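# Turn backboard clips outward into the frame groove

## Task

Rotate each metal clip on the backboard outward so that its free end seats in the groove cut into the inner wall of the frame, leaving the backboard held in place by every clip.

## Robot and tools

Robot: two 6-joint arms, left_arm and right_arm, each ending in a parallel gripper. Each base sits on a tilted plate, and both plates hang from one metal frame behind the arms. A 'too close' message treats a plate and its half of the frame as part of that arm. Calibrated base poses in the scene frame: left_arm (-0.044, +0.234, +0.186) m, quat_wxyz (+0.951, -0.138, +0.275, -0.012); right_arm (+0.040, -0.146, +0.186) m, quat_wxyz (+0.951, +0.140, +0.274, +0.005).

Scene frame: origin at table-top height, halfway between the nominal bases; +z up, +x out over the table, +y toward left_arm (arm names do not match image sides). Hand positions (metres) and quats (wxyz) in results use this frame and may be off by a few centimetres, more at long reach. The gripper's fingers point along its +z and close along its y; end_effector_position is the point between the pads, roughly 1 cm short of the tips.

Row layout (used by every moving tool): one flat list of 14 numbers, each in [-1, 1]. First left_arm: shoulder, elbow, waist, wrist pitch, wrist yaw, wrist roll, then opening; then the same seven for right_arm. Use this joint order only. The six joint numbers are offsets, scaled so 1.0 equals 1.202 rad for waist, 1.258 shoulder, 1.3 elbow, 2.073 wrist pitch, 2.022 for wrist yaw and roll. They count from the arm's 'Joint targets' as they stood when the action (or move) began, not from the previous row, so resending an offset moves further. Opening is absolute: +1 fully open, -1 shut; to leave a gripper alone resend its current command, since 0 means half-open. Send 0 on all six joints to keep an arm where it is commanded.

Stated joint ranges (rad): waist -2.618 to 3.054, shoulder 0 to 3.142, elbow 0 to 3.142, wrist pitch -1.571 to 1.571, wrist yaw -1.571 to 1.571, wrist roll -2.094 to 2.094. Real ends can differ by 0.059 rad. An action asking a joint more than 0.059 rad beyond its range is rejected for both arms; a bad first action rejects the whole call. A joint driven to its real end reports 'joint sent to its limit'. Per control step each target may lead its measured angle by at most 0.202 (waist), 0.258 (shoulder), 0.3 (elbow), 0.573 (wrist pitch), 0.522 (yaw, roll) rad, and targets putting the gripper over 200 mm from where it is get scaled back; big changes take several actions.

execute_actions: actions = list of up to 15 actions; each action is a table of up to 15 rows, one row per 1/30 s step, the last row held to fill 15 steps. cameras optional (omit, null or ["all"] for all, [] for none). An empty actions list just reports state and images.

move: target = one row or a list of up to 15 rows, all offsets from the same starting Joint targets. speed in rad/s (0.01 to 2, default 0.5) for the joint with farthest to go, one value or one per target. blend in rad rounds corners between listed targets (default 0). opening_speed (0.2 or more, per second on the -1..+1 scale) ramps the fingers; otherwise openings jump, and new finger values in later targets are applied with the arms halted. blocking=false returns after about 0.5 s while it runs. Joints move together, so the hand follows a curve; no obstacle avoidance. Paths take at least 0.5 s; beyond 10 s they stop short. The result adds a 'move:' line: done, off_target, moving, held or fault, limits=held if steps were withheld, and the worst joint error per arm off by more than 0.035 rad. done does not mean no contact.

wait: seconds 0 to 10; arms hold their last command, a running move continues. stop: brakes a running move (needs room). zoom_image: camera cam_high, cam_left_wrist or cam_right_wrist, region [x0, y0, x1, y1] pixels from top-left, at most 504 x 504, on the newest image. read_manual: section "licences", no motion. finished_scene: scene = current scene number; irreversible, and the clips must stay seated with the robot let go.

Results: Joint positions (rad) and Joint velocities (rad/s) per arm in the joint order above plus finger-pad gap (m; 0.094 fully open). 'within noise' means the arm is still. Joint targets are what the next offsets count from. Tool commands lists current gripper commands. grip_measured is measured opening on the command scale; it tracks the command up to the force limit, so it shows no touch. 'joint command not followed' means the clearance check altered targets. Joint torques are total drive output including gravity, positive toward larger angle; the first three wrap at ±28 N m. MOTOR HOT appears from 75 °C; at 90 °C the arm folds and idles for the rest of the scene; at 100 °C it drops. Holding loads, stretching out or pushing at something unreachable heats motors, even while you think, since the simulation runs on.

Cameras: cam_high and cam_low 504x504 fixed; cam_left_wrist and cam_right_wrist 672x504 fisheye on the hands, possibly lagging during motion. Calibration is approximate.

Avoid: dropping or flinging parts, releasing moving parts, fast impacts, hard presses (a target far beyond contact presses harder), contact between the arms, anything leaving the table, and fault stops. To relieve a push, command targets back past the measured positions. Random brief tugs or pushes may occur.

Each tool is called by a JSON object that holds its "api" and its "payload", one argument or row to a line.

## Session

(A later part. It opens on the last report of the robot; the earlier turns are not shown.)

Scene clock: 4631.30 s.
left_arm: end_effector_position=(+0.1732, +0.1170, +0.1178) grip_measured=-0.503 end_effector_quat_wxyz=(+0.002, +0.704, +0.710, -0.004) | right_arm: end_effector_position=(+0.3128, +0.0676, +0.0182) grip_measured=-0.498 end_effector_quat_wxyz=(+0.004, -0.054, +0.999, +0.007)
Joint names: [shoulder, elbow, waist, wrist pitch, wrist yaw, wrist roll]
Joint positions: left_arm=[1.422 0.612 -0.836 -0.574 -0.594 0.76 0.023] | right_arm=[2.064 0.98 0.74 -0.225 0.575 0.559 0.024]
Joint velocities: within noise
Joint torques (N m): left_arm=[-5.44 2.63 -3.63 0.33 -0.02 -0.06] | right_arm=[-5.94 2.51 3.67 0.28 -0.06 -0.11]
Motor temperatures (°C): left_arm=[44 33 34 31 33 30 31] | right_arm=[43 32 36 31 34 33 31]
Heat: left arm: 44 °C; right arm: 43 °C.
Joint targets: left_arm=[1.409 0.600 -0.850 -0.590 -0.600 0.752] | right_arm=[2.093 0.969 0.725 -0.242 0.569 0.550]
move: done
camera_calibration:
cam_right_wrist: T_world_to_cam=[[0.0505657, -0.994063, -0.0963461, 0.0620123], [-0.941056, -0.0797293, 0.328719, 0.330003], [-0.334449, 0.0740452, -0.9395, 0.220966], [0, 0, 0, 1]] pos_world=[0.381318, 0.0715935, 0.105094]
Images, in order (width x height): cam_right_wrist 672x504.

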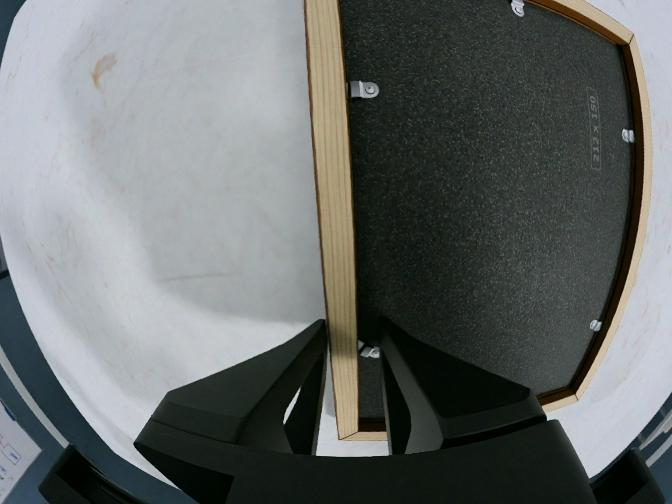

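{"api": "move", "payload": {
  "target": [
    [0,0,0,0,0,0,-0.5,0,0,0,-0.007,0,0,-0.5],
    [0,0,0,0,0,0,-0.5,0,0,0,-0.007,0,0,-0.56]
  ],
  "opening_speed": 0.3,
  "cameras": ["cam_right_wrist"]
}}

{"api": "zoom_image", "payload": {
  "camera": "cam_right_wrist",
  "region": [290, 280, 450, 440]
}}

Scene clock: 4639.97 s.
left_arm: end_effector_position=(+0.1732, +0.1170, +0.1178) grip_measured=-0.503 end_effector_quat_wxyz=(+0.002, +0.704, +0.710, -0.004) | right_arm: end_effector_position=(+0.3100, +0.0668, +0.0180) grip_measured=-0.558 end_effector_quat_wxyz=(-0.002, -0.057, +0.998, +0.007)
Joint names: [shoulder, elbow, waist, wrist pitch, wrist yaw, wrist roll]
Joint positions: left_arm=[1.422 0.612 -0.836 -0.574 -0.594 0.76 0.023] | right_arm=[2.064 0.98 0.74 -0.236 0.569 0.558 0.021]
Joint velocities: within noise
Joint torques (N m): left_arm=[-5.44 2.61 -3.6 0.34 -0.02 -0.06] | right_arm=[-6.13 2.54 3.74 0.23 -0.03 -0.16]
Motor temperatures (°C): left_arm=[44 33 34 31 33 30 31] | right_arm=[42 32 36 31 34 33 31]
Heat: left arm: 44 °C; right arm: 42 °C.
Joint targets: left_arm=[1.409 0.600 -0.850 -0.590 -0.600 0.752] | right_arm=[2.093 0.969 0.725 -0.257 0.569 0.550]
move: done
camera_calibration:
cam_right_wrist: T_world_to_cam=[[0.0563838, -0.993854, -0.0952651, 0.0595658], [-0.936723, -0.0856779, 0.339424, 0.326267], [-0.3455, 0.070099, -0.935797, 0.223529], [0, 0, 0, 1]] pos_world=[0.379493, 0.0714844, 0.104109]
Images, in order (width x height): cam_right_wrist 672x504.

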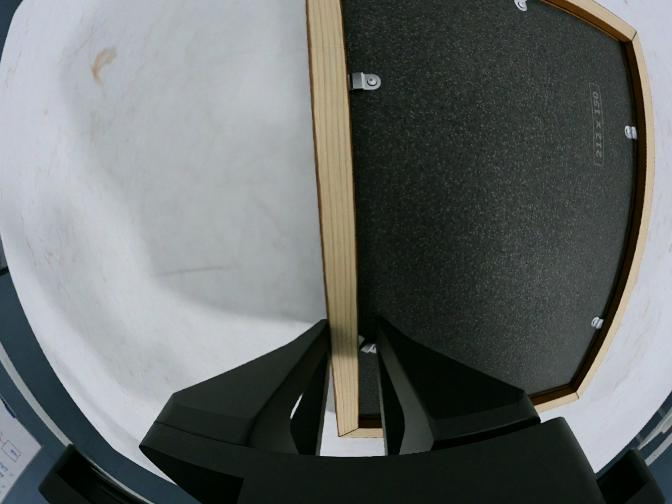

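Scaled by 3.150 from the camera's 672x504 image, which has a finer 960x720 frame.

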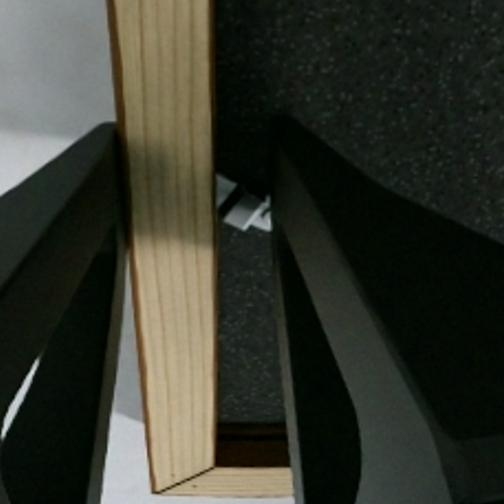

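{"api": "move", "payload": {
  "target": [
    [0,0,0,0,0,0,-0.5,0,0,0,0.017,0,0,-0.5],
    [0,0,0,0,0,0,-0.5,0,0,0,0.017,0,0,-0.56]
  ],
  "opening_speed": 0.3,
  "cameras": ["cam_right_wrist"]
}}

{"api": "zoom_image", "payload": {
  "camera": "cam_right_wrist",
  "region": [290, 280, 450, 440]
}}

Scene clock: 4656.77 s.
left_arm: end_effector_position=(+0.1732, +0.1170, +0.1178) grip_measured=-0.503 end_effector_quat_wxyz=(+0.002, +0.704, +0.710, -0.004) | right_arm: end_effector_position=(+0.3100, +0.0671, +0.0180) grip_measured=-0.558 end_effector_quat_wxyz=(-0.002, -0.057, +0.998, +0.007)
Joint names: [shoulder, elbow, waist, wrist pitch, wrist yaw, wrist roll]
Joint positions: left_arm=[1.422 0.612 -0.836 -0.574 -0.594 0.76 0.023] | right_arm=[2.064 0.98 0.74 -0.235 0.568 0.558 0.021]
Joint velocities: within noise
Joint torques (N m): left_arm=[-5.44 2.63 -3.59 0.34 -0.02 -0.06] | right_arm=[-5.94 2.4 3.63 0.57 0.03 -0.07]
Motor temperatures (°C): left_arm=[44 33 34 31 33 30 31] | right_arm=[42 32 36 31 34 33 31]
Heat: left arm: 44 °C; right arm: 42 °C.
Joint targets: left_arm=[1.409 0.600 -0.850 -0.590 -0.600 0.752] | right_arm=[2.093 0.969 0.725 -0.222 0.569 0.550]
move: done
camera_calibration:
cam_right_wrist: T_world_to_cam=[[0.0559523, -0.993753, -0.0965632, 0.059979], [-0.936686, -0.0857299, 0.339515, 0.326283], [-0.345673, 0.0714527, -0.935631, 0.223475], [0, 0, 0, 1]] pos_world=[0.379518, 0.0716087, 0.104104]
Images, in order (width x height): cam_right_wrist 672x504.

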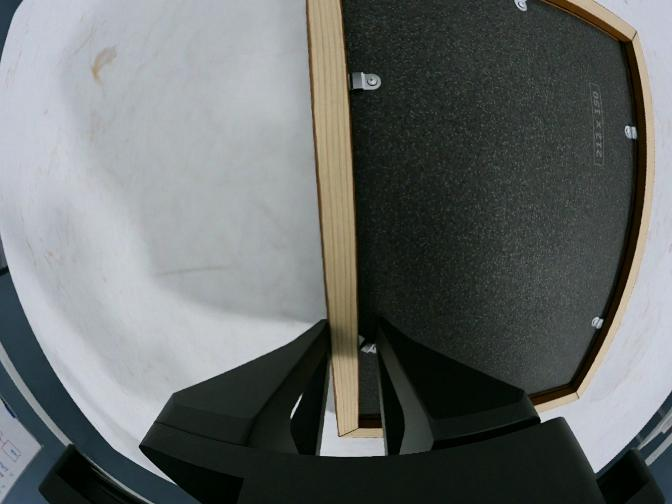

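Scaled by 3.150 from the camera's 672x504 image, which has a finer 960x720 frame.

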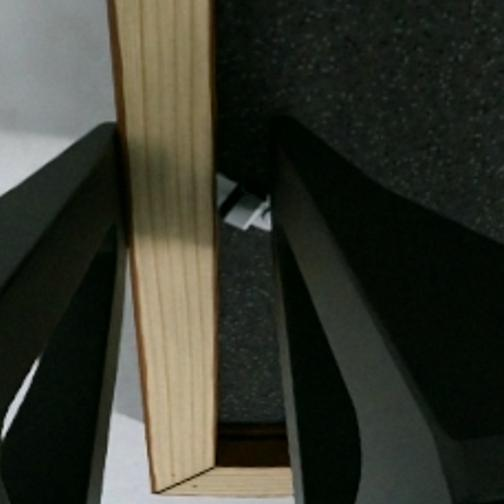

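{"api": "move", "payload": {
  "target": [
    [0,0,0,0,0,0,-0.5,0,0,0,0.004,0,0,-0.5],
    [0,0,0,0,0,0,-0.5,0,0,0,0.004,0,0,-0.56]
  ],
  "opening_speed": 0.3,
  "cameras": ["cam_right_wrist"]
}}

{"api": "zoom_image", "payload": {
  "camera": "cam_right_wrist",
  "region": [290, 280, 450, 440]
}}

Scene clock: 4664.77 s.
left_arm: end_effector_position=(+0.1732, +0.1170, +0.1178) grip_measured=-0.503 end_effector_quat_wxyz=(+0.002, +0.704, +0.710, -0.004) | right_arm: end_effector_position=(+0.3103, +0.0677, +0.0180) grip_measured=-0.558 end_effector_quat_wxyz=(-0.001, -0.056, +0.998, +0.009)
Joint names: [shoulder, elbow, waist, wrist pitch, wrist yaw, wrist roll]
Joint positions: left_arm=[1.422 0.612 -0.836 -0.574 -0.594 0.76 0.023] | right_arm=[2.064 0.98 0.74 -0.232 0.566 0.558 0.021]
Joint velocities: within noise
Joint torques (N m): left_arm=[-5.41 2.59 -3.64 0.32 -0.02 -0.07] | right_arm=[-6.05 2.45 3.62 0.59 0.06 -0.1]
Motor temperatures (°C): left_arm=[44 33 34 31 33 30 31] | right_arm=[42 32 36 31 34 33 31]
Heat: left arm: 44 °C; right arm: 42 °C.
Joint targets: left_arm=[1.409 0.600 -0.850 -0.590 -0.600 0.752] | right_arm=[2.093 0.969 0.725 -0.213 0.569 0.550]
move: done
camera_calibration:
cam_right_wrist: T_world_to_cam=[[0.0545812, -0.99358, -0.0990931, 0.0609988], [-0.937078, -0.0852423, 0.338553, 0.32671], [-0.344826, 0.0743794, -0.935715, 0.223082], [0, 0, 0, 1]] pos_world=[0.379748, 0.071864, 0.104178]
Images, in order (width x height): cam_right_wrist 672x504.

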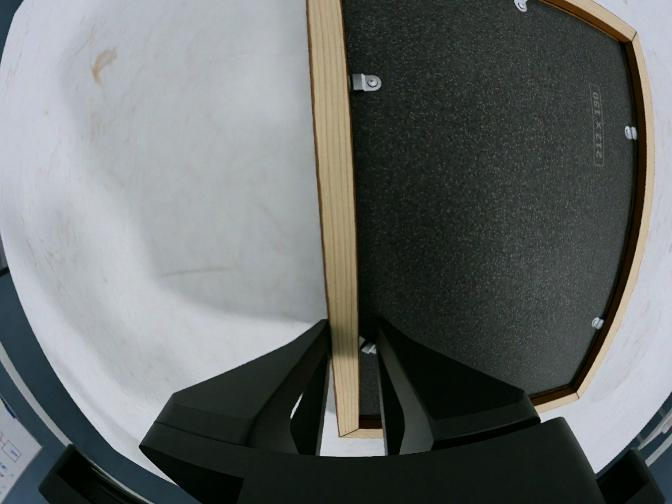

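Scaled by 3.150 from the camera's 672x504 image, which has a finer 960x720 frame.

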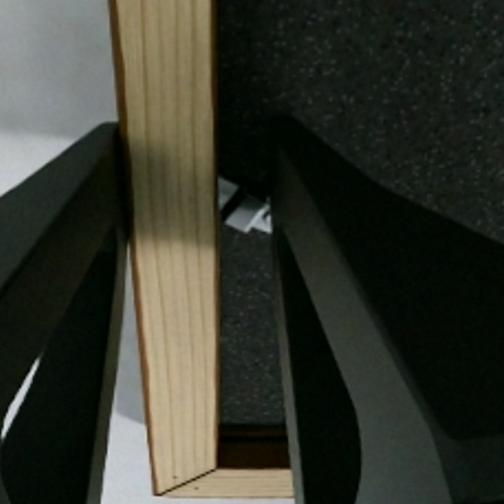

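{"api": "move", "payload": {
  "target": [
    [0,0,0,0,0,0,-0.5,0,0,0,0.003,0,0,-0.45],
    [0,0,0,0,0,0,-0.5,0,0,0,0.003,0,0,-0.5]
  ],
  "opening_speed": 0.3,
  "cameras": ["cam_right_wrist"]
}}

{"api": "zoom_image", "payload": {
  "camera": "cam_right_wrist",
  "region": [290, 280, 450, 440]
}}

Scene clock: 4678.70 s.
left_arm: end_effector_position=(+0.1732, +0.1170, +0.1178) grip_measured=-0.503 end_effector_quat_wxyz=(+0.002, +0.704, +0.710, -0.004) | right_arm: end_effector_position=(+0.3108, +0.0690, +0.0180) grip_measured=-0.498 end_effector_quat_wxyz=(-0.001, -0.055, +0.998, +0.012)
Joint names: [shoulder, elbow, waist, wrist pitch, wrist yaw, wrist roll]
Joint positions: left_arm=[1.422 0.612 -0.836 -0.574 -0.594 0.76 0.023] | right_arm=[2.064 0.98 0.74 -0.227 0.562 0.558 0.024]
Joint velocities: within noise
Joint torques (N m): left_arm=[-5.44 2.62 -3.6 0.33 -0.02 -0.05] | right_arm=[-6.26 2.56 3.71 0.62 0.05 -0.11]
Motor temperatures (°C): left_arm=[44 33 34 31 33 30 30] | right_arm=[42 32 36 31 34 33 31]
Heat: left arm: 44 °C; right arm: 42 °C.
Joint targets: left_arm=[1.409 0.600 -0.850 -0.590 -0.600 0.752] | right_arm=[2.093 0.969 0.725 -0.207 0.569 0.550]
move: done
camera_calibration:
cam_right_wrist: T_world_to_cam=[[0.0517962, -0.993113, -0.105088, 0.0632278], [-0.937621, -0.0845847, 0.337214, 0.327394], [-0.34378, 0.081066, -0.935545, 0.222376], [0, 0, 0, 1]] pos_world=[0.380145, 0.0724577, 0.104286]
Images, in order (width x height): cam_right_wrist 672x504.

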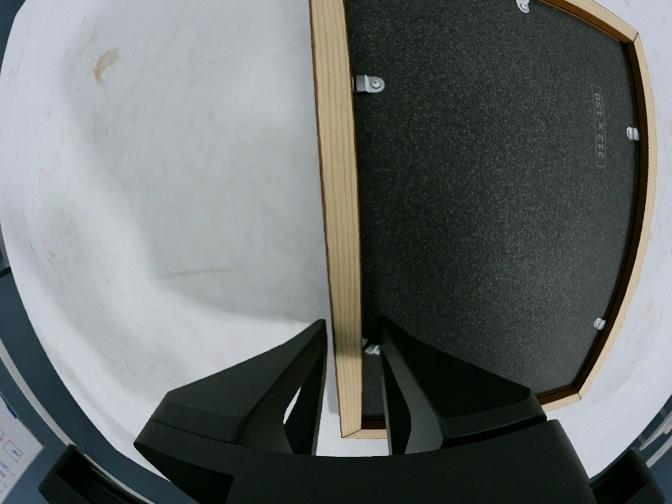

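Scaled by 3.150 from the camera's 672x504 image, which has a finer 960x720 frame.

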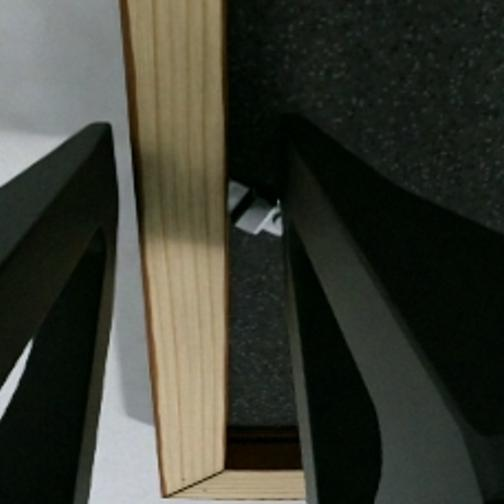

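{"api": "move", "payload": {
  "target": [
    [0,0,0,0,0,0,-0.5,0,0,0,0.0055,0,0,-0.45],
    [0,0,0,0,0,0,-0.5,0,0,0,0.0055,0,0,-0.5]
  ],
  "opening_speed": 0.3,
  "cameras": ["cam_right_wrist"]
}}

{"api": "zoom_image", "payload": {
  "camera": "cam_right_wrist",
  "region": [290, 280, 450, 440]
}}

Scene clock: 4698.43 s.
left_arm: end_effector_position=(+0.1732, +0.1170, +0.1178) grip_measured=-0.503 end_effector_quat_wxyz=(+0.002, +0.704, +0.710, -0.004) | right_arm: end_effector_position=(+0.3111, +0.0693, +0.0180) grip_measured=-0.498 end_effector_quat_wxyz=(+0.000, -0.054, +0.998, +0.012)
Joint names: [shoulder, elbow, waist, wrist pitch, wrist yaw, wrist roll]
Joint positions: left_arm=[1.422 0.612 -0.836 -0.574 -0.594 0.76 0.023] | right_arm=[2.064 0.98 0.74 -0.225 0.562 0.558 0.024]
Joint velocities: within noise
Joint torques (N m): left_arm=[-5.46 2.65 -3.62 0.33 -0.03 -0.05] | right_arm=[-5.97 2.48 3.63 0.74 0.05 -0.09]
Motor temperatures (°C): left_arm=[44 33 34 31 33 30 30] | right_arm=[42 32 36 31 34 33 31]
Heat: left arm: 44 °C; right arm: 42 °C.
Joint targets: left_arm=[1.409 0.600 -0.850 -0.590 -0.600 0.752] | right_arm=[2.093 0.969 0.725 -0.196 0.570 0.550]
move: done
camera_calibration:
cam_right_wrist: T_world_to_cam=[[0.0508862, -0.993062, -0.106014, 0.0637668], [-0.938127, -0.0839369, 0.335964, 0.32786], [-0.342531, 0.0823584, -0.93589, 0.222002], [0, 0, 0, 1]] pos_world=[0.380372, 0.0725602, 0.10438]
Images, in order (width x height): cam_right_wrist 672x504.

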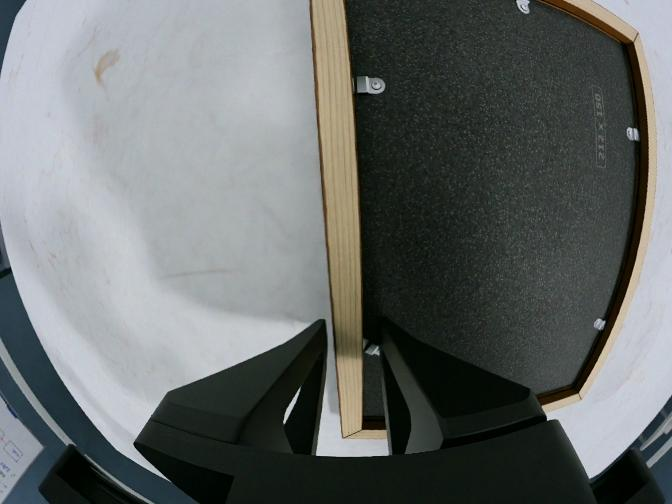

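Scaled by 3.150 from the camera's 672x504 image, which has a finer 960x720 frame.

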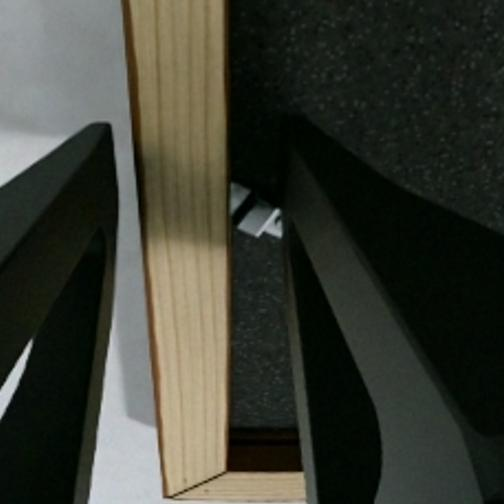

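{"api": "move", "payload": {
  "target": [0,0,0,0,0,0,-0.5,0,0,0,0,0,0,-0.63],
  "opening_speed": 0.3,
  "cameras": ["cam_right_wrist"]
}}

{"api": "zoom_image", "payload": {
  "camera": "cam_right_wrist",
  "region": [290, 280, 450, 440]
}}

Scene clock: 4703.00 s.
left_arm: end_effector_position=(+0.1732, +0.1170, +0.1178) grip_measured=-0.503 end_effector_quat_wxyz=(+0.002, +0.704, +0.710, -0.004) | right_arm: end_effector_position=(+0.3126, +0.0697, +0.0180) grip_measured=-0.628 end_effector_quat_wxyz=(+0.003, -0.053, +0.999, +0.012)
Joint names: [shoulder, elbow, waist, wrist pitch, wrist yaw, wrist roll]
Joint positions: left_arm=[1.422 0.612 -0.836 -0.574 -0.594 0.76 0.023] | right_arm=[2.064 0.98 0.74 -0.218 0.565 0.558 0.017]
Joint velocities: within noise
Joint torques (N m): left_arm=[-5.42 2.65 -3.59 0.33 -0.02 -0.06] | right_arm=[-6 2.59 3.51 0.68 0.01 -0.11]
Motor temperatures (°C): left_arm=[44 33 34 31 33 30 30] | right_arm=[41 32 36 31 34 33 31]
Heat: left arm: 44 °C; right arm: 41 °C.
Joint targets: left_arm=[1.409 0.600 -0.850 -0.590 -0.600 0.752] | right_arm=[2.093 0.969 0.725 -0.196 0.569 0.550]
move: done
camera_calibration:
cam_right_wrist: T_world_to_cam=[[0.0479458, -0.993135, -0.106692, 0.065084], [-0.94046, -0.0808701, 0.330144, 0.329887], [-0.336506, 0.084511, -0.937882, 0.22048], [0, 0, 0, 1]] pos_world=[0.381318, 0.0726823, 0.104818]
Images, in order (width x height): cam_right_wrist 672x504.

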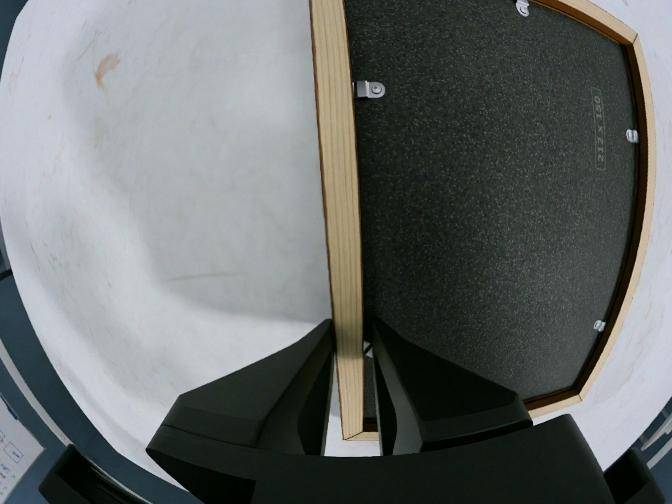

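Scaled by 3.150 from the camera's 672x504 image, which has a finer 960x720 frame.

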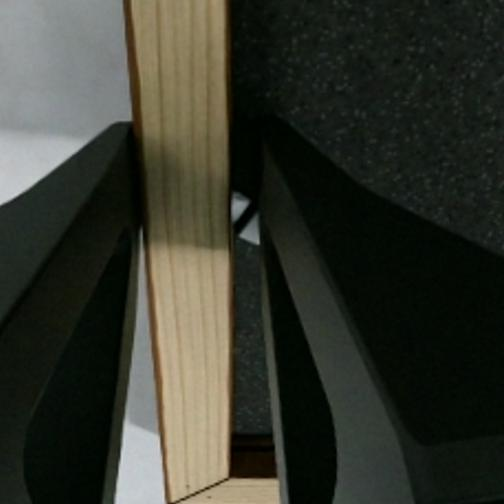

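{"api": "move", "payload": {
  "target": [0,0,0,0,0,0,-0.5,0,0,0,-0.009,0,0,-0.71],
  "opening_speed": 0.3,
  "cameras": ["cam_right_wrist"]
}}

{"api": "zoom_image", "payload": {
  "camera": "cam_right_wrist",
  "region": [290, 280, 450, 440]
}}

Scene clock: 4708.43 s.
left_arm: end_effector_position=(+0.1732, +0.1170, +0.1178) grip_measured=-0.503 end_effector_quat_wxyz=(+0.002, +0.704, +0.710, -0.004) | right_arm: end_effector_position=(+0.3131, +0.0706, +0.0180) grip_measured=-0.708 end_effector_quat_wxyz=(+0.004, -0.051, +0.999, +0.014)
Joint names: [shoulder, elbow, waist, wrist pitch, wrist yaw, wrist roll]
Joint positions: left_arm=[1.422 0.612 -0.836 -0.574 -0.594 0.76 0.023] | right_arm=[2.065 0.98 0.74 -0.213 0.564 0.558 0.014]
Joint velocities: within noise
Joint torques (N m): left_arm=[-5.46 2.59 -3.64 0.33 -0.02 -0.07] | right_arm=[-6.13 2.35 3.73 0.49 0.05 -0.12]
Motor temperatures (°C): left_arm=[44 33 34 31 33 30 30] | right_arm=[41 32 36 31 34 33 31]
Heat: left arm: 44 °C; right arm: 41 °C.
Joint targets: left_arm=[1.409 0.600 -0.850 -0.590 -0.600 0.752] | right_arm=[2.093 0.969 0.725 -0.214 0.569 0.550]
move: done
camera_calibration:
cam_right_wrist: T_world_to_cam=[[0.045701, -0.992862, -0.110167, 0.0666666], [-0.941333, -0.0797159, 0.32793, 0.33076], [-0.334371, 0.0887171, -0.938256, 0.219579], [0, 0, 0, 1]] pos_world=[0.38173, 0.0730772, 0.1049]
Images, in order (width x height): cam_right_wrist 672x504.

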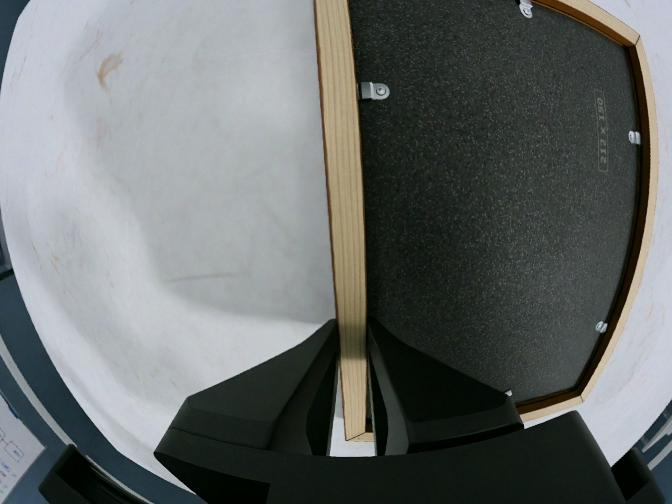

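Scaled by 3.150 from the camera's 672x504 image, which has a finer 960x720 frame.

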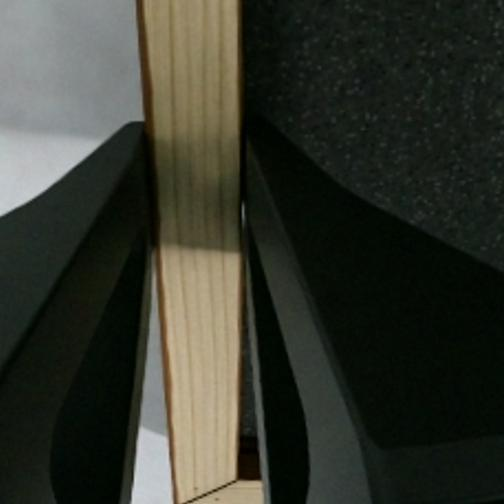

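{"api": "move", "payload": {
  "target": [
    [0,0,0,0,0,0,-0.5,0,0,0,0,0,0,-0.67],
    [0,0,0,0,0,0,-0.5,0,0,0,-0.018,0,0,-0.67]
  ],
  "opening_speed": 0.4,
  "speed": 0.1,
  "cameras": ["cam_right_wrist"]
}}

{"api": "zoom_image", "payload": {
  "camera": "cam_right_wrist",
  "region": [290, 280, 450, 440]
}}

Scene clock: 4722.17 s.
left_arm: end_effector_position=(+0.1732, +0.1170, +0.1178) grip_measured=-0.503 end_effector_quat_wxyz=(+0.002, +0.704, +0.710, -0.004) | right_arm: end_effector_position=(+0.3129, +0.0705, +0.0180) grip_measured=-0.672 end_effector_quat_wxyz=(+0.004, -0.052, +0.999, +0.014)
Joint names: [shoulder, elbow, waist, wrist pitch, wrist yaw, wrist roll]
Joint positions: left_arm=[1.422 0.612 -0.836 -0.574 -0.594 0.76 0.023] | right_arm=[2.065 0.98 0.74 -0.215 0.564 0.558 0.015]
Joint velocities: within noise
Joint torques (N m): left_arm=[-5.46 2.63 -3.63 0.31 -0.02 -0.05] | right_arm=[-6.09 2.52 3.66 0.15 0.02 -0.13]
Motor temperatures (°C): left_arm=[44 33 34 31 33 30 30] | right_arm=[41 32 36 31 34 33 31]
Heat: left arm: 44 °C; right arm: 41 °C.
Joint targets: left_arm=[1.409 0.600 -0.850 -0.590 -0.600 0.752] | right_arm=[2.093 0.969 0.725 -0.252 0.569 0.550]
move: off_target (right_arm); right_arm: the wrist pitch is farthest, 0.037 rad from its target
camera_calibration:
cam_right_wrist: T_world_to_cam=[[0.0466234, -0.992881, -0.109605, 0.0662235], [-0.94101, -0.0804697, 0.32867, 0.330501], [-0.33515, 0.0878155, -0.938063, 0.219825], [0, 0, 0, 1]] pos_world=[0.381592, 0.0730433, 0.104842]
Images, in order (width x height): cam_right_wrist 672x504.

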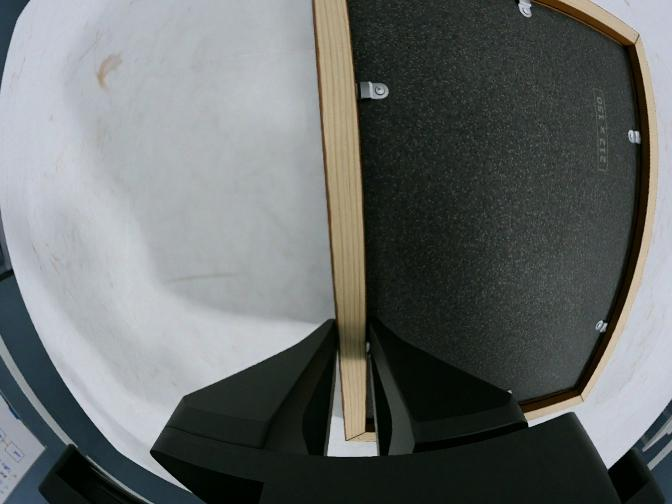

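Scaled by 3.150 from the camera's 672x504 image, which has a finer 960x720 frame.

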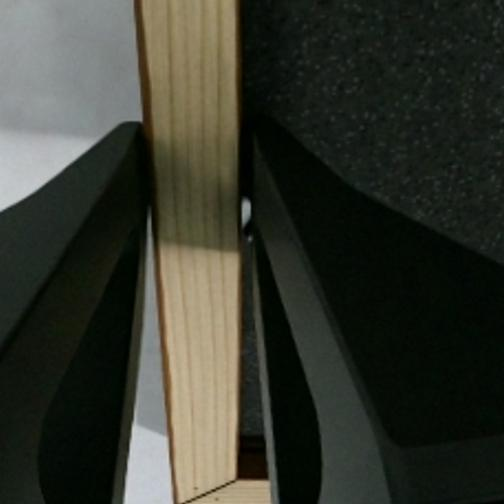

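{"api": "move", "payload": {
  "target": [0,0,0,0,0,0,-0.5,0,0,0,-0.01,0,0,-0.67],
  "speed": 0.05,
  "cameras": []
}}

{"api": "move", "payload": {
  "target": [0,0,0,0,0,0,-0.5,0,0,0,-0.01,0,0,-0.67],
  "speed": 0.05,
  "cameras": ["cam_right_wrist"]
}}

{"api": "zoom_image", "payload": {
  "camera": "cam_right_wrist",
  "region": [290, 280, 450, 440]
}}

Scene clock: 4732.97 s.
left_arm: end_effector_position=(+0.1732, +0.1170, +0.1178) grip_measured=-0.503 end_effector_quat_wxyz=(+0.002, +0.704, +0.710, -0.004) | right_arm: end_effector_position=(+0.3119, +0.0697, +0.0179) grip_measured=-0.672 end_effector_quat_wxyz=(+0.002, -0.053, +0.998, +0.012)
Joint names: [shoulder, elbow, waist, wrist pitch, wrist yaw, wrist roll]
Joint positions: left_arm=[1.422 0.612 -0.836 -0.574 -0.594 0.76 0.023] | right_arm=[2.065 0.98 0.74 -0.22 0.564 0.558 0.015]
Joint velocities: within noise
Joint torques (N m): left_arm=[-5.42 2.63 -3.6 0.32 -0.02 -0.06] | right_arm=[-6.06 2.48 3.64 -0.02 0.06 -0.11]
Motor temperatures (°C): left_arm=[44 33 34 31 33 30 30] | right_arm=[41 32 36 31 34 33 31]
Heat: left arm: 44 °C; right arm: 41 °C.
Joint targets: left_arm=[1.409 0.600 -0.850 -0.590 -0.600 0.752] | right_arm=[2.093 0.969 0.725 -0.273 0.569 0.550]
move: off_target (right_arm); right_arm: the wrist pitch is farthest, 0.052 rad from its target
No camera images: "cameras" was empty.

Scene clock: 4733.70 s.
left_arm: end_effector_position=(+0.1732, +0.1170, +0.1178) grip_measured=-0.503 end_effector_quat_wxyz=(+0.002, +0.704, +0.710, -0.004) | right_arm: end_effector_position=(+0.3086, +0.0670, +0.0179) grip_measured=-0.671 end_effector_quat_wxyz=(-0.005, -0.059, +0.998, +0.008)
Joint names: [shoulder, elbow, waist, wrist pitch, wrist yaw, wrist roll]
Joint positions: left_arm=[1.422 0.612 -0.836 -0.574 -0.594 0.76 0.023] | right_arm=[2.065 0.98 0.74 -0.24 0.564 0.558 0.015]
Joint velocities: within noise
Joint torques (N m): left_arm=[-5.46 2.63 -3.62 0.33 -0.02 -0.06] | right_arm=[-6.06 2.66 3.69 0.01 0.03 -0.11]
Motor temperatures (°C): left_arm=[44 33 34 31 33 30 30] | right_arm=[41 32 36 31 34 33 31]
Heat: left arm: 44 °C; right arm: 41 °C.
Joint targets: left_arm=[1.409 0.600 -0.850 -0.590 -0.600 0.752] | right_arm=[2.093 0.969 0.725 -0.293 0.569 0.550]
move: off_target (right_arm); right_arm: the wrist pitch is farthest, 0.054 rad from its target
camera_calibration:
cam_right_wrist: T_world_to_cam=[[0.058671, -0.993514, -0.0974009, 0.0591015], [-0.934309, -0.0890142, 0.345172, 0.324344], [-0.351604, 0.0707509, -0.933472, 0.224746], [0, 0, 0, 1]] pos_world=[0.378591, 0.0716884, 0.103596]
Images, in order (width x height): cam_right_wrist 672x504.

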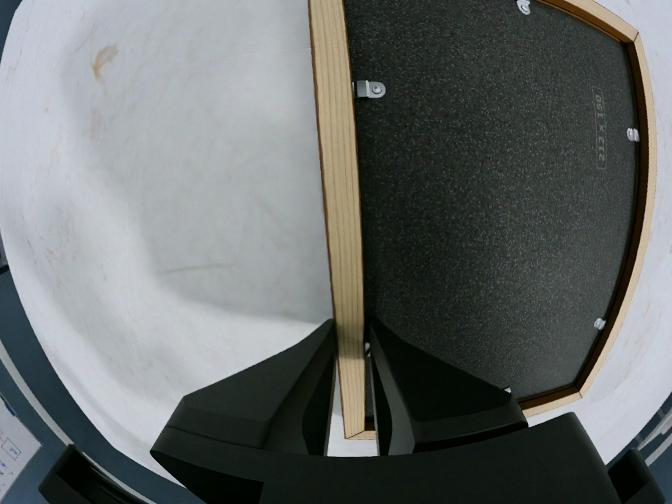

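Scaled by 3.150 from the camera's 672x504 image, which has a finer 960x720 frame.

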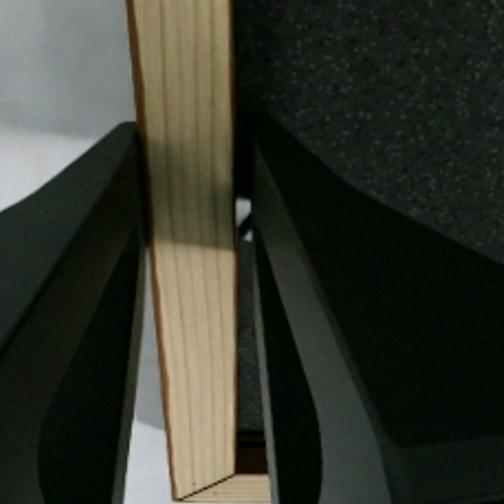

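{"api": "move", "payload": {
  "target": [0,0,0,0,0,0,-0.5,0,0,0,0.0145,0,0,-0.45],
  "opening_speed": 0.6,
  "cameras": ["cam_right_wrist"]
}}

{"api": "zoom_image", "payload": {
  "camera": "cam_right_wrist",
  "region": [290, 280, 450, 440]
}}

Scene clock: 4745.10 s.
left_arm: end_effector_position=(+0.1732, +0.1170, +0.1178) grip_measured=-0.503 end_effector_quat_wxyz=(+0.002, +0.704, +0.710, -0.004) | right_arm: end_effector_position=(+0.3069, +0.0658, +0.0179) grip_measured=-0.452 end_effector_quat_wxyz=(-0.008, -0.061, +0.998, +0.006)
Joint names: [shoulder, elbow, waist, wrist pitch, wrist yaw, wrist roll]
Joint positions: left_arm=[1.422 0.612 -0.836 -0.574 -0.594 0.76 0.023] | right_arm=[2.065 0.98 0.74 -0.249 0.563 0.558 0.026]
Joint velocities: within noise
Joint torques (N m): left_arm=[-5.42 2.62 -3.62 0.32 -0.02 -0.06] | right_arm=[-6.02 2.5 3.69 0.31 0.05 -0.08]
Motor temperatures (°C): left_arm=[44 33 34 31 33 30 30] | right_arm=[41 32 36 31 34 33 31]
Heat: left arm: 44 °C; right arm: 41 °C.
Joint targets: left_arm=[1.409 0.600 -0.850 -0.590 -0.600 0.752] | right_arm=[2.093 0.969 0.725 -0.263 0.569 0.550]
move: done
camera_calibration:
cam_right_wrist: T_world_to_cam=[[0.0632386, -0.993614, -0.0934479, 0.056529], [-0.9315, -0.0923731, 0.351815, 0.321859], [-0.358201, 0.0647985, -0.931393, 0.226613], [0, 0, 0, 1]] pos_world=[0.37741, 0.0712149, 0.103114]
Images, in order (width x height): cam_right_wrist 672x504.

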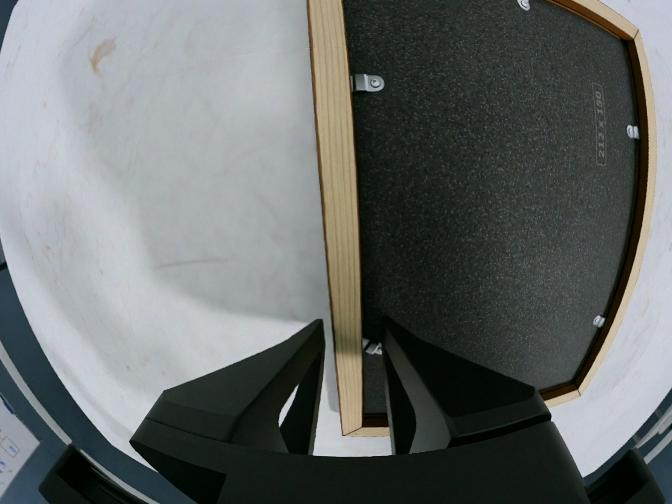

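Scaled by 3.150 from the camera's 672x504 image, which has a finer 960x720 frame.

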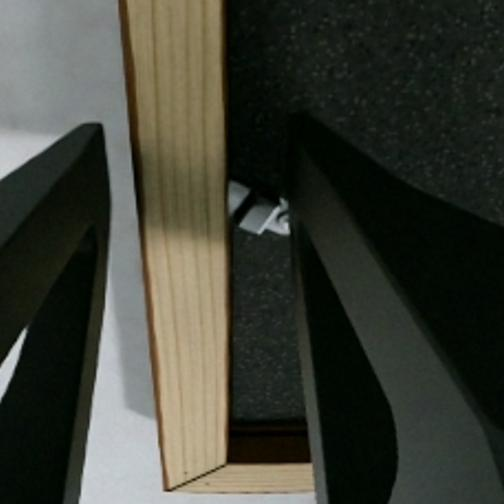

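{"api": "move", "payload": {
  "target": [0,0,0,0,0,0,-0.5,0,0,0,-0.006,0,0,-0.62],
  "opening_speed": 0.3,
  "cameras": ["cam_right_wrist"]
}}

{"api": "zoom_image", "payload": {
  "camera": "cam_right_wrist",
  "region": [290, 280, 450, 440]
}}

Scene clock: 4754.47 s.
left_arm: end_effector_position=(+0.1732, +0.1170, +0.1178) grip_measured=-0.503 end_effector_quat_wxyz=(+0.002, +0.704, +0.710, -0.004) | right_arm: end_effector_position=(+0.3063, +0.0651, +0.0179) grip_measured=-0.617 end_effector_quat_wxyz=(-0.009, -0.062, +0.998, +0.004)
Joint names: [shoulder, elbow, waist, wrist pitch, wrist yaw, wrist roll]
Joint positions: left_arm=[1.422 0.612 -0.836 -0.574 -0.594 0.76 0.023] | right_arm=[2.065 0.98 0.74 -0.253 0.564 0.558 0.018]
Joint velocities: within noise
Joint torques (N m): left_arm=[-5.41 2.62 -3.63 0.34 -0.02 -0.05] | right_arm=[-6.11 2.39 3.62 0.25 0.07 -0.1]
Motor temperatures (°C): left_arm=[44 33 34 31 33 30 30] | right_arm=[41 32 36 31 34 33 31]
Heat: left arm: 44 °C; right arm: 41 °C.
Joint targets: left_arm=[1.409 0.600 -0.850 -0.590 -0.600 0.752] | right_arm=[2.093 0.969 0.725 -0.275 0.569 0.550]
move: done
camera_calibration:
cam_right_wrist: T_world_to_cam=[[0.0651693, -0.993744, -0.0906972, 0.055245], [-0.930682, -0.0933178, 0.353727, 0.32108], [-0.359977, 0.0613582, -0.930941, 0.227233], [0, 0, 0, 1]] pos_world=[0.377022, 0.0709192, 0.102977]
Images, in order (width x height): cam_right_wrist 672x504.

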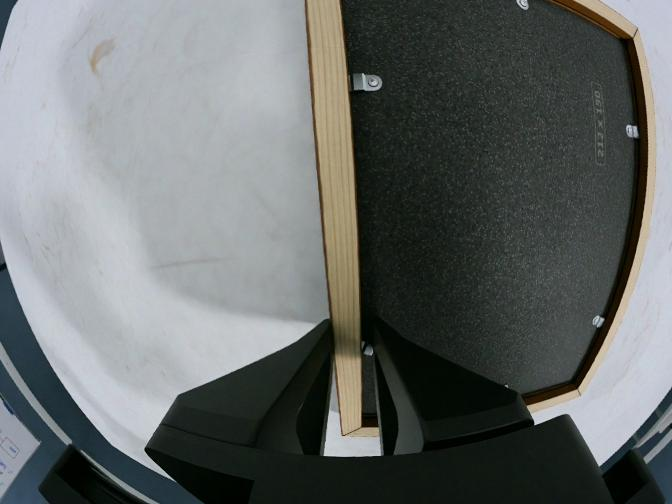

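Scaled by 3.150 from the camera's 672x504 image, which has a finer 960x720 frame.

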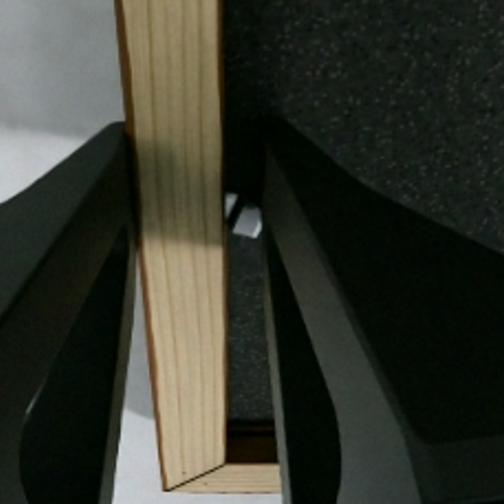

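{"api": "move", "payload": {
  "target": [0,0,0,0,0,0,-0.5,0,0,0,-0.003,0,0,-0.71],
  "opening_speed": 0.3,
  "cameras": ["cam_right_wrist"]
}}

{"api": "move", "payload": {
  "target": [0,0,0,0,0,0,-0.5,0,0,0,0,0,0,-0.3],
  "opening_speed": 0.6,
  "cameras": ["cam_right_wrist"]
}}

{"api": "zoom_image", "payload": {
  "camera": "cam_right_wrist",
  "region": [290, 280, 450, 440]
}}

Scene clock: 4763.63 s.
left_arm: end_effector_position=(+0.1732, +0.1170, +0.1178) grip_measured=-0.503 end_effector_quat_wxyz=(+0.002, +0.704, +0.710, -0.004) | right_arm: end_effector_position=(+0.3055, +0.0661, +0.0179) grip_measured=-0.708 end_effector_quat_wxyz=(-0.011, -0.063, +0.998, +0.007)
Joint names: [shoulder, elbow, waist, wrist pitch, wrist yaw, wrist roll]
Joint positions: left_arm=[1.422 0.612 -0.836 -0.574 -0.594 0.76 0.023] | right_arm=[2.065 0.98 0.74 -0.253 0.557 0.557 0.014]
Joint velocities: within noise
Joint torques (N m): left_arm=[-5.42 2.66 -3.63 0.32 -0.01 -0.05] | right_arm=[-6.22 2.63 3.74 0.2 0.15 -0.1]
Motor temperatures (°C): left_arm=[44 33 34 31 33 30 30] | right_arm=[41 32 36 31 34 33 31]
Heat: left arm: 44 °C; right arm: 41 °C.
Joint targets: left_arm=[1.409 0.600 -0.850 -0.590 -0.600 0.752] | right_arm=[2.093 0.969 0.725 -0.282 0.569 0.550]
move: done
camera_calibration:
cam_right_wrist: T_world_to_cam=[[0.065427, -0.993171, -0.096599, 0.056286], [-0.928994, -0.0959647, 0.357436, 0.319998], [-0.364265, 0.0663539, -0.928928, 0.227848], [0, 0, 0, 1]] pos_world=[0.376591, 0.0714915, 0.102713]
Images, in order (width x height): cam_right_wrist 672x504.

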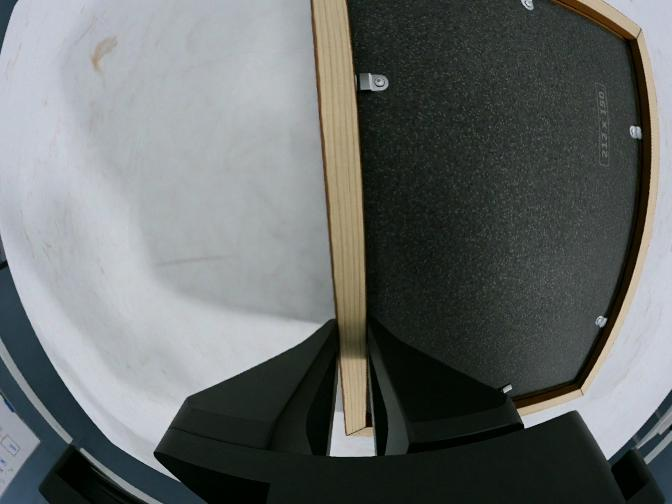

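Scene clock: 4764.53 s.
left_arm: end_effector_position=(+0.1732, +0.1170, +0.1178) grip_measured=-0.503 end_effector_quat_wxyz=(+0.002, +0.704, +0.710, -0.004) | right_arm: end_effector_position=(+0.3056, +0.0658, +0.0179) grip_measured=-0.302 end_effector_quat_wxyz=(-0.011, -0.063, +0.998, +0.006)
Joint names: [shoulder, elbow, waist, wrist pitch, wrist yaw, wrist roll]
Joint positions: left_arm=[1.422 0.612 -0.836 -0.574 -0.594 0.76 0.023] | right_arm=[2.065 0.98 0.74 -0.254 0.558 0.557 0.033]
Joint velocities: within noise
Joint torques (N m): left_arm=[-5.44 2.65 -3.64 0.33 -0.02 -0.05] | right_arm=[-6.08 2.44 3.69 0.17 0.06 -0.11]
Motor temperatures (°C): left_arm=[44 33 34 31 33 30 30] | right_arm=[41 32 36 31 34 33 31]
Heat: left arm: 44 °C; right arm: 41 °C.
Joint targets: left_arm=[1.409 0.600 -0.850 -0.590 -0.600 0.752] | right_arm=[2.093 0.969 0.725 -0.282 0.570 0.550]
move: done
camera_calibration:
cam_right_wrist: T_world_to_cam=[[0.0659039, -0.993294, -0.0949966, 0.055801], [-0.929119, -0.0958036, 0.357155, 0.32004], [-0.363861, 0.0647252, -0.929202, 0.227868], [0, 0, 0, 1]] pos_world=[0.37659, 0.0713389, 0.102733]
Images, in order (width x height): cam_right_wrist 672x504.

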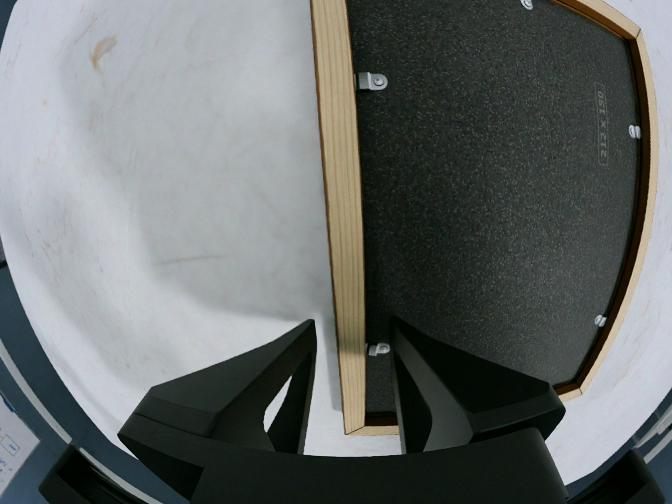

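Scaled by 3.150 from the camera's 672x504 image, which has a finer 960x720 frame.

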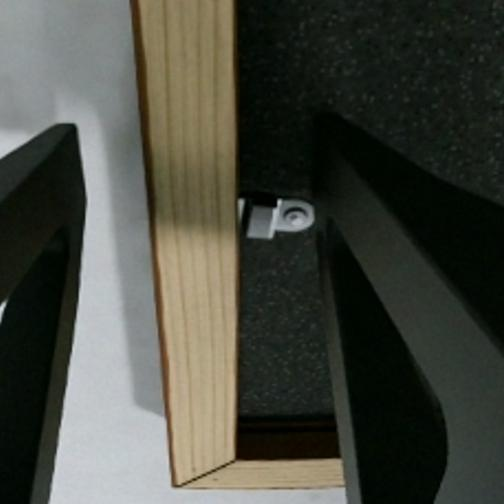

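{"api": "move", "payload": {
  "target": [0,0,0,0,0,0,-0.5,-0.13,0.0097,0.085,-0.117,0.0116,0.0588,-0.3],
  "speed": 0.4,
  "cameras": ["cam_right_wrist","cam_left_wrist","cam_high"]
}}

{"api": "zoom_image", "payload": {
  "camera": "cam_right_wrist",
  "region": [380, 280, 540, 400]
}}

Scene clock: 4773.83 s.
left_arm: end_effector_position=(+0.1732, +0.1170, +0.1178) grip_measured=-0.503 end_effector_quat_wxyz=(+0.002, +0.704, +0.710, -0.004) | right_arm: end_effector_position=(+0.2915, +0.0477, +0.0603) grip_measured=-0.301 end_effector_quat_wxyz=(-0.037, -0.076, +0.996, -0.022)
Joint names: [shoulder, elbow, waist, wrist pitch, wrist yaw, wrist roll]
Joint positions: left_arm=[1.422 0.612 -0.836 -0.574 -0.594 0.76 0.023] | right_arm=[1.946 0.98 0.807 -0.506 0.581 0.66 0.033]
Joint velocities: within noise
Joint torques (N m): left_arm=[-5.44 2.63 -3.62 0.32 -0.03 -0.06] | right_arm=[-9.61 4.07 6.19 0.16 0.13 0.04]
Motor temperatures (°C): left_arm=[44 33 34 31 33 30 30] | right_arm=[41 32 36 31 34 33 31]
Heat: left arm: 44 °C; right arm: 41 °C.
Joint targets: left_arm=[1.409 0.600 -0.850 -0.590 -0.600 0.752] | right_arm=[1.929 0.981 0.827 -0.524 0.593 0.669]
move: done
camera_calibration:
cam_left_wrist: T_world_to_cam=[[-0.997069, 0.0425827, -0.0635638, 0.182792], [0.0196534, 0.945473, 0.325107, -0.117281], [0.0739418, 0.322905, -0.943539, 0.156828], [0, 0, 0, 1]] pos_world=[0.172965, 0.0524616, 0.197721]
cam_right_wrist: T_world_to_cam=[[0.0892386, -0.995216, -0.0397808, 0.0327555], [-0.907973, -0.0977035, 0.407478, 0.281056], [-0.409416, -0.000242922, -0.912348, 0.278666], [0, 0, 0, 1]] pos_world=[0.366358, 0.0601266, 0.141019]
Images, in order (width x height): cam_high 504x504, cam_left_wrist 672x504, cam_right_wrist 672x504.

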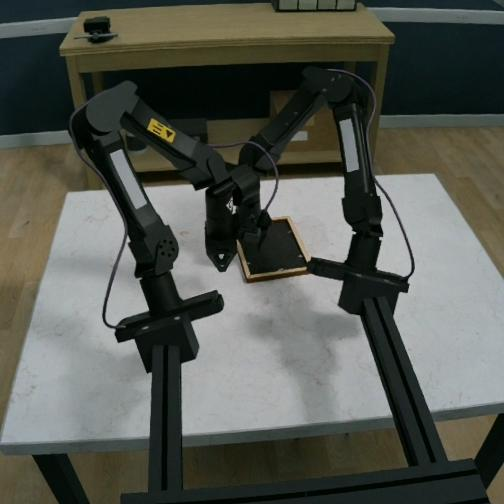

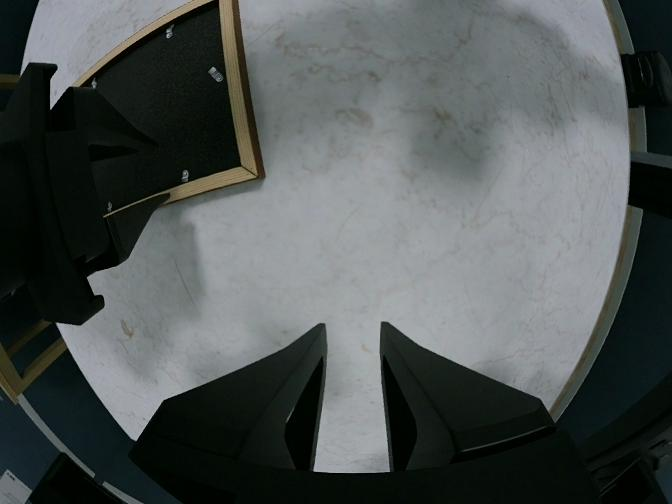

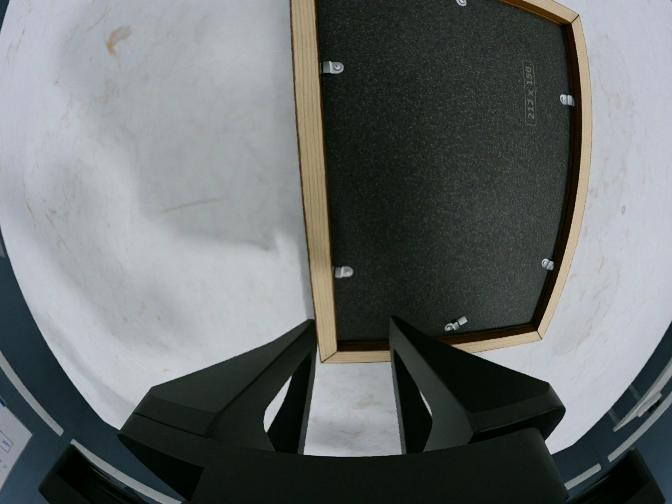

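Scaled by 3.150 from the camera's 672x504 image, which has a finer 960x720 frame.

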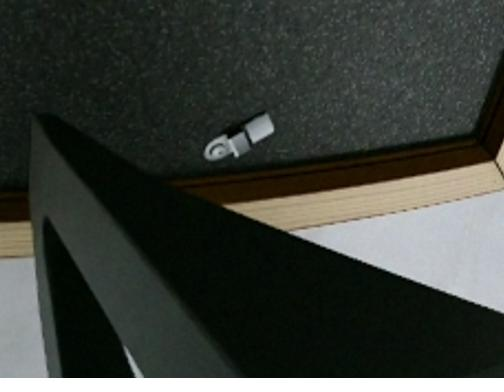

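{"api": "move", "payload": {
  "target": [
    [0,0,0,0,0,0,-0.5,-0.2615,-0.0623,-0.0225,0.0116,-0.0015,-0.4792,-0.02],
    [-0.12,0,0.33,0,0,0,-0.5,-0.3418,-0.3692,-0.0832,0.0989,-0.0059,-0.8353,-0.02]
  ],
  "speed": 0.7,
  "blend": 0.05,
  "cameras": ["cam_right_wrist","cam_high"]
}}

Scene clock: 4846.07 s.
left_arm: end_effector_position=(+0.2134, +0.2072, +0.1037) grip_measured=-0.503 end_effector_quat_wxyz=(-0.040, +0.554, +0.830, +0.046) | right_arm: end_effector_position=(+0.2478, -0.0394, +0.0791) grip_measured=-0.022 end_effector_quat_wxyz=(+0.007, +0.748, -0.663, +0.001)
Joint names: [shoulder, elbow, waist, wrist pitch, wrist yaw, wrist roll]
Joint positions: left_arm=[1.273 0.612 -0.457 -0.574 -0.596 0.76 0.023] | right_arm=[1.518 0.511 0.736 -0.333 0.584 -1.011 0.046]
Joint velocities: within noise
Joint torques (N m): left_arm=[-6.23 2.56 -1.25 0.23 -0.05 -0.06] | right_arm=[-6.57 2.92 1.76 0.54 -0.03 -0.1]
Motor temperatures (°C): left_arm=[44 33 34 31 33 30 30] | right_arm=[43 33 37 31 34 33 31]
Heat: left arm: 44 °C; right arm: 43 °C.
Joint targets: left_arm=[1.259 0.600 -0.453 -0.590 -0.600 0.752] | right_arm=[1.499 0.501 0.727 -0.319 0.581 -1.020]
move: done
camera_calibration:
cam_right_wrist: T_world_to_cam=[[0.993945, 0.0615703, -0.0910049, -0.227795], [0.0895421, -0.933906, 0.346125, -0.0501509], [-0.0636789, -0.352178, -0.933764, 0.180024], [0, 0, 0, 1]] pos_world=[0.24237, 0.0305898, 0.164728]
Images, in order (width x height): cam_high 504x504, cam_right_wrist 672x504.

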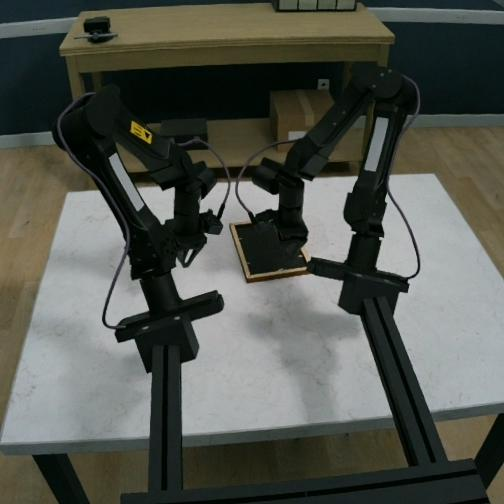

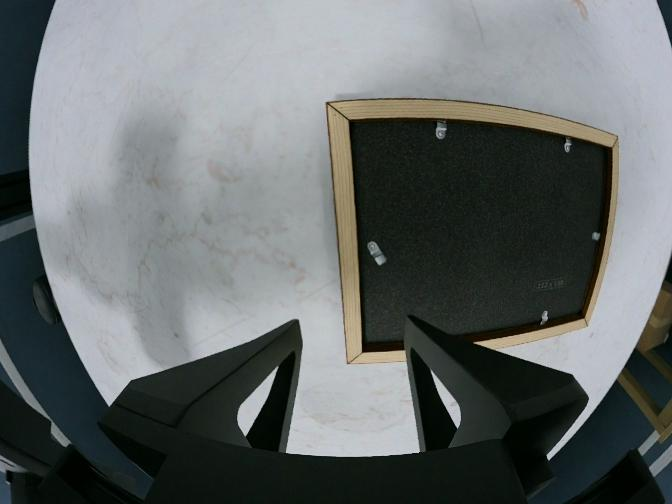

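{"api": "zoom_image", "payload": {
  "camera": "cam_right_wrist",
  "region": [320, 200, 440, 320]
}}

Scaled by 4.200 from the camera's 672x504 image, which has a finer 960x720 frame.

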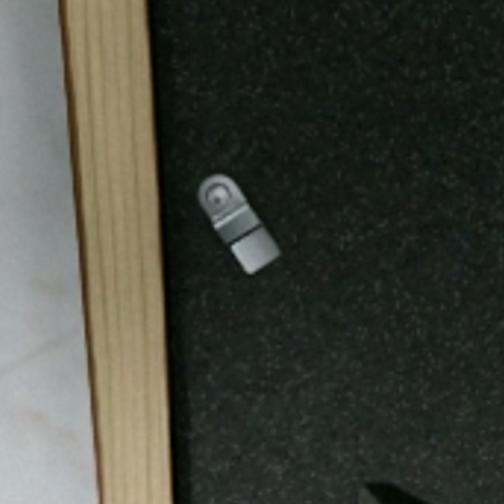

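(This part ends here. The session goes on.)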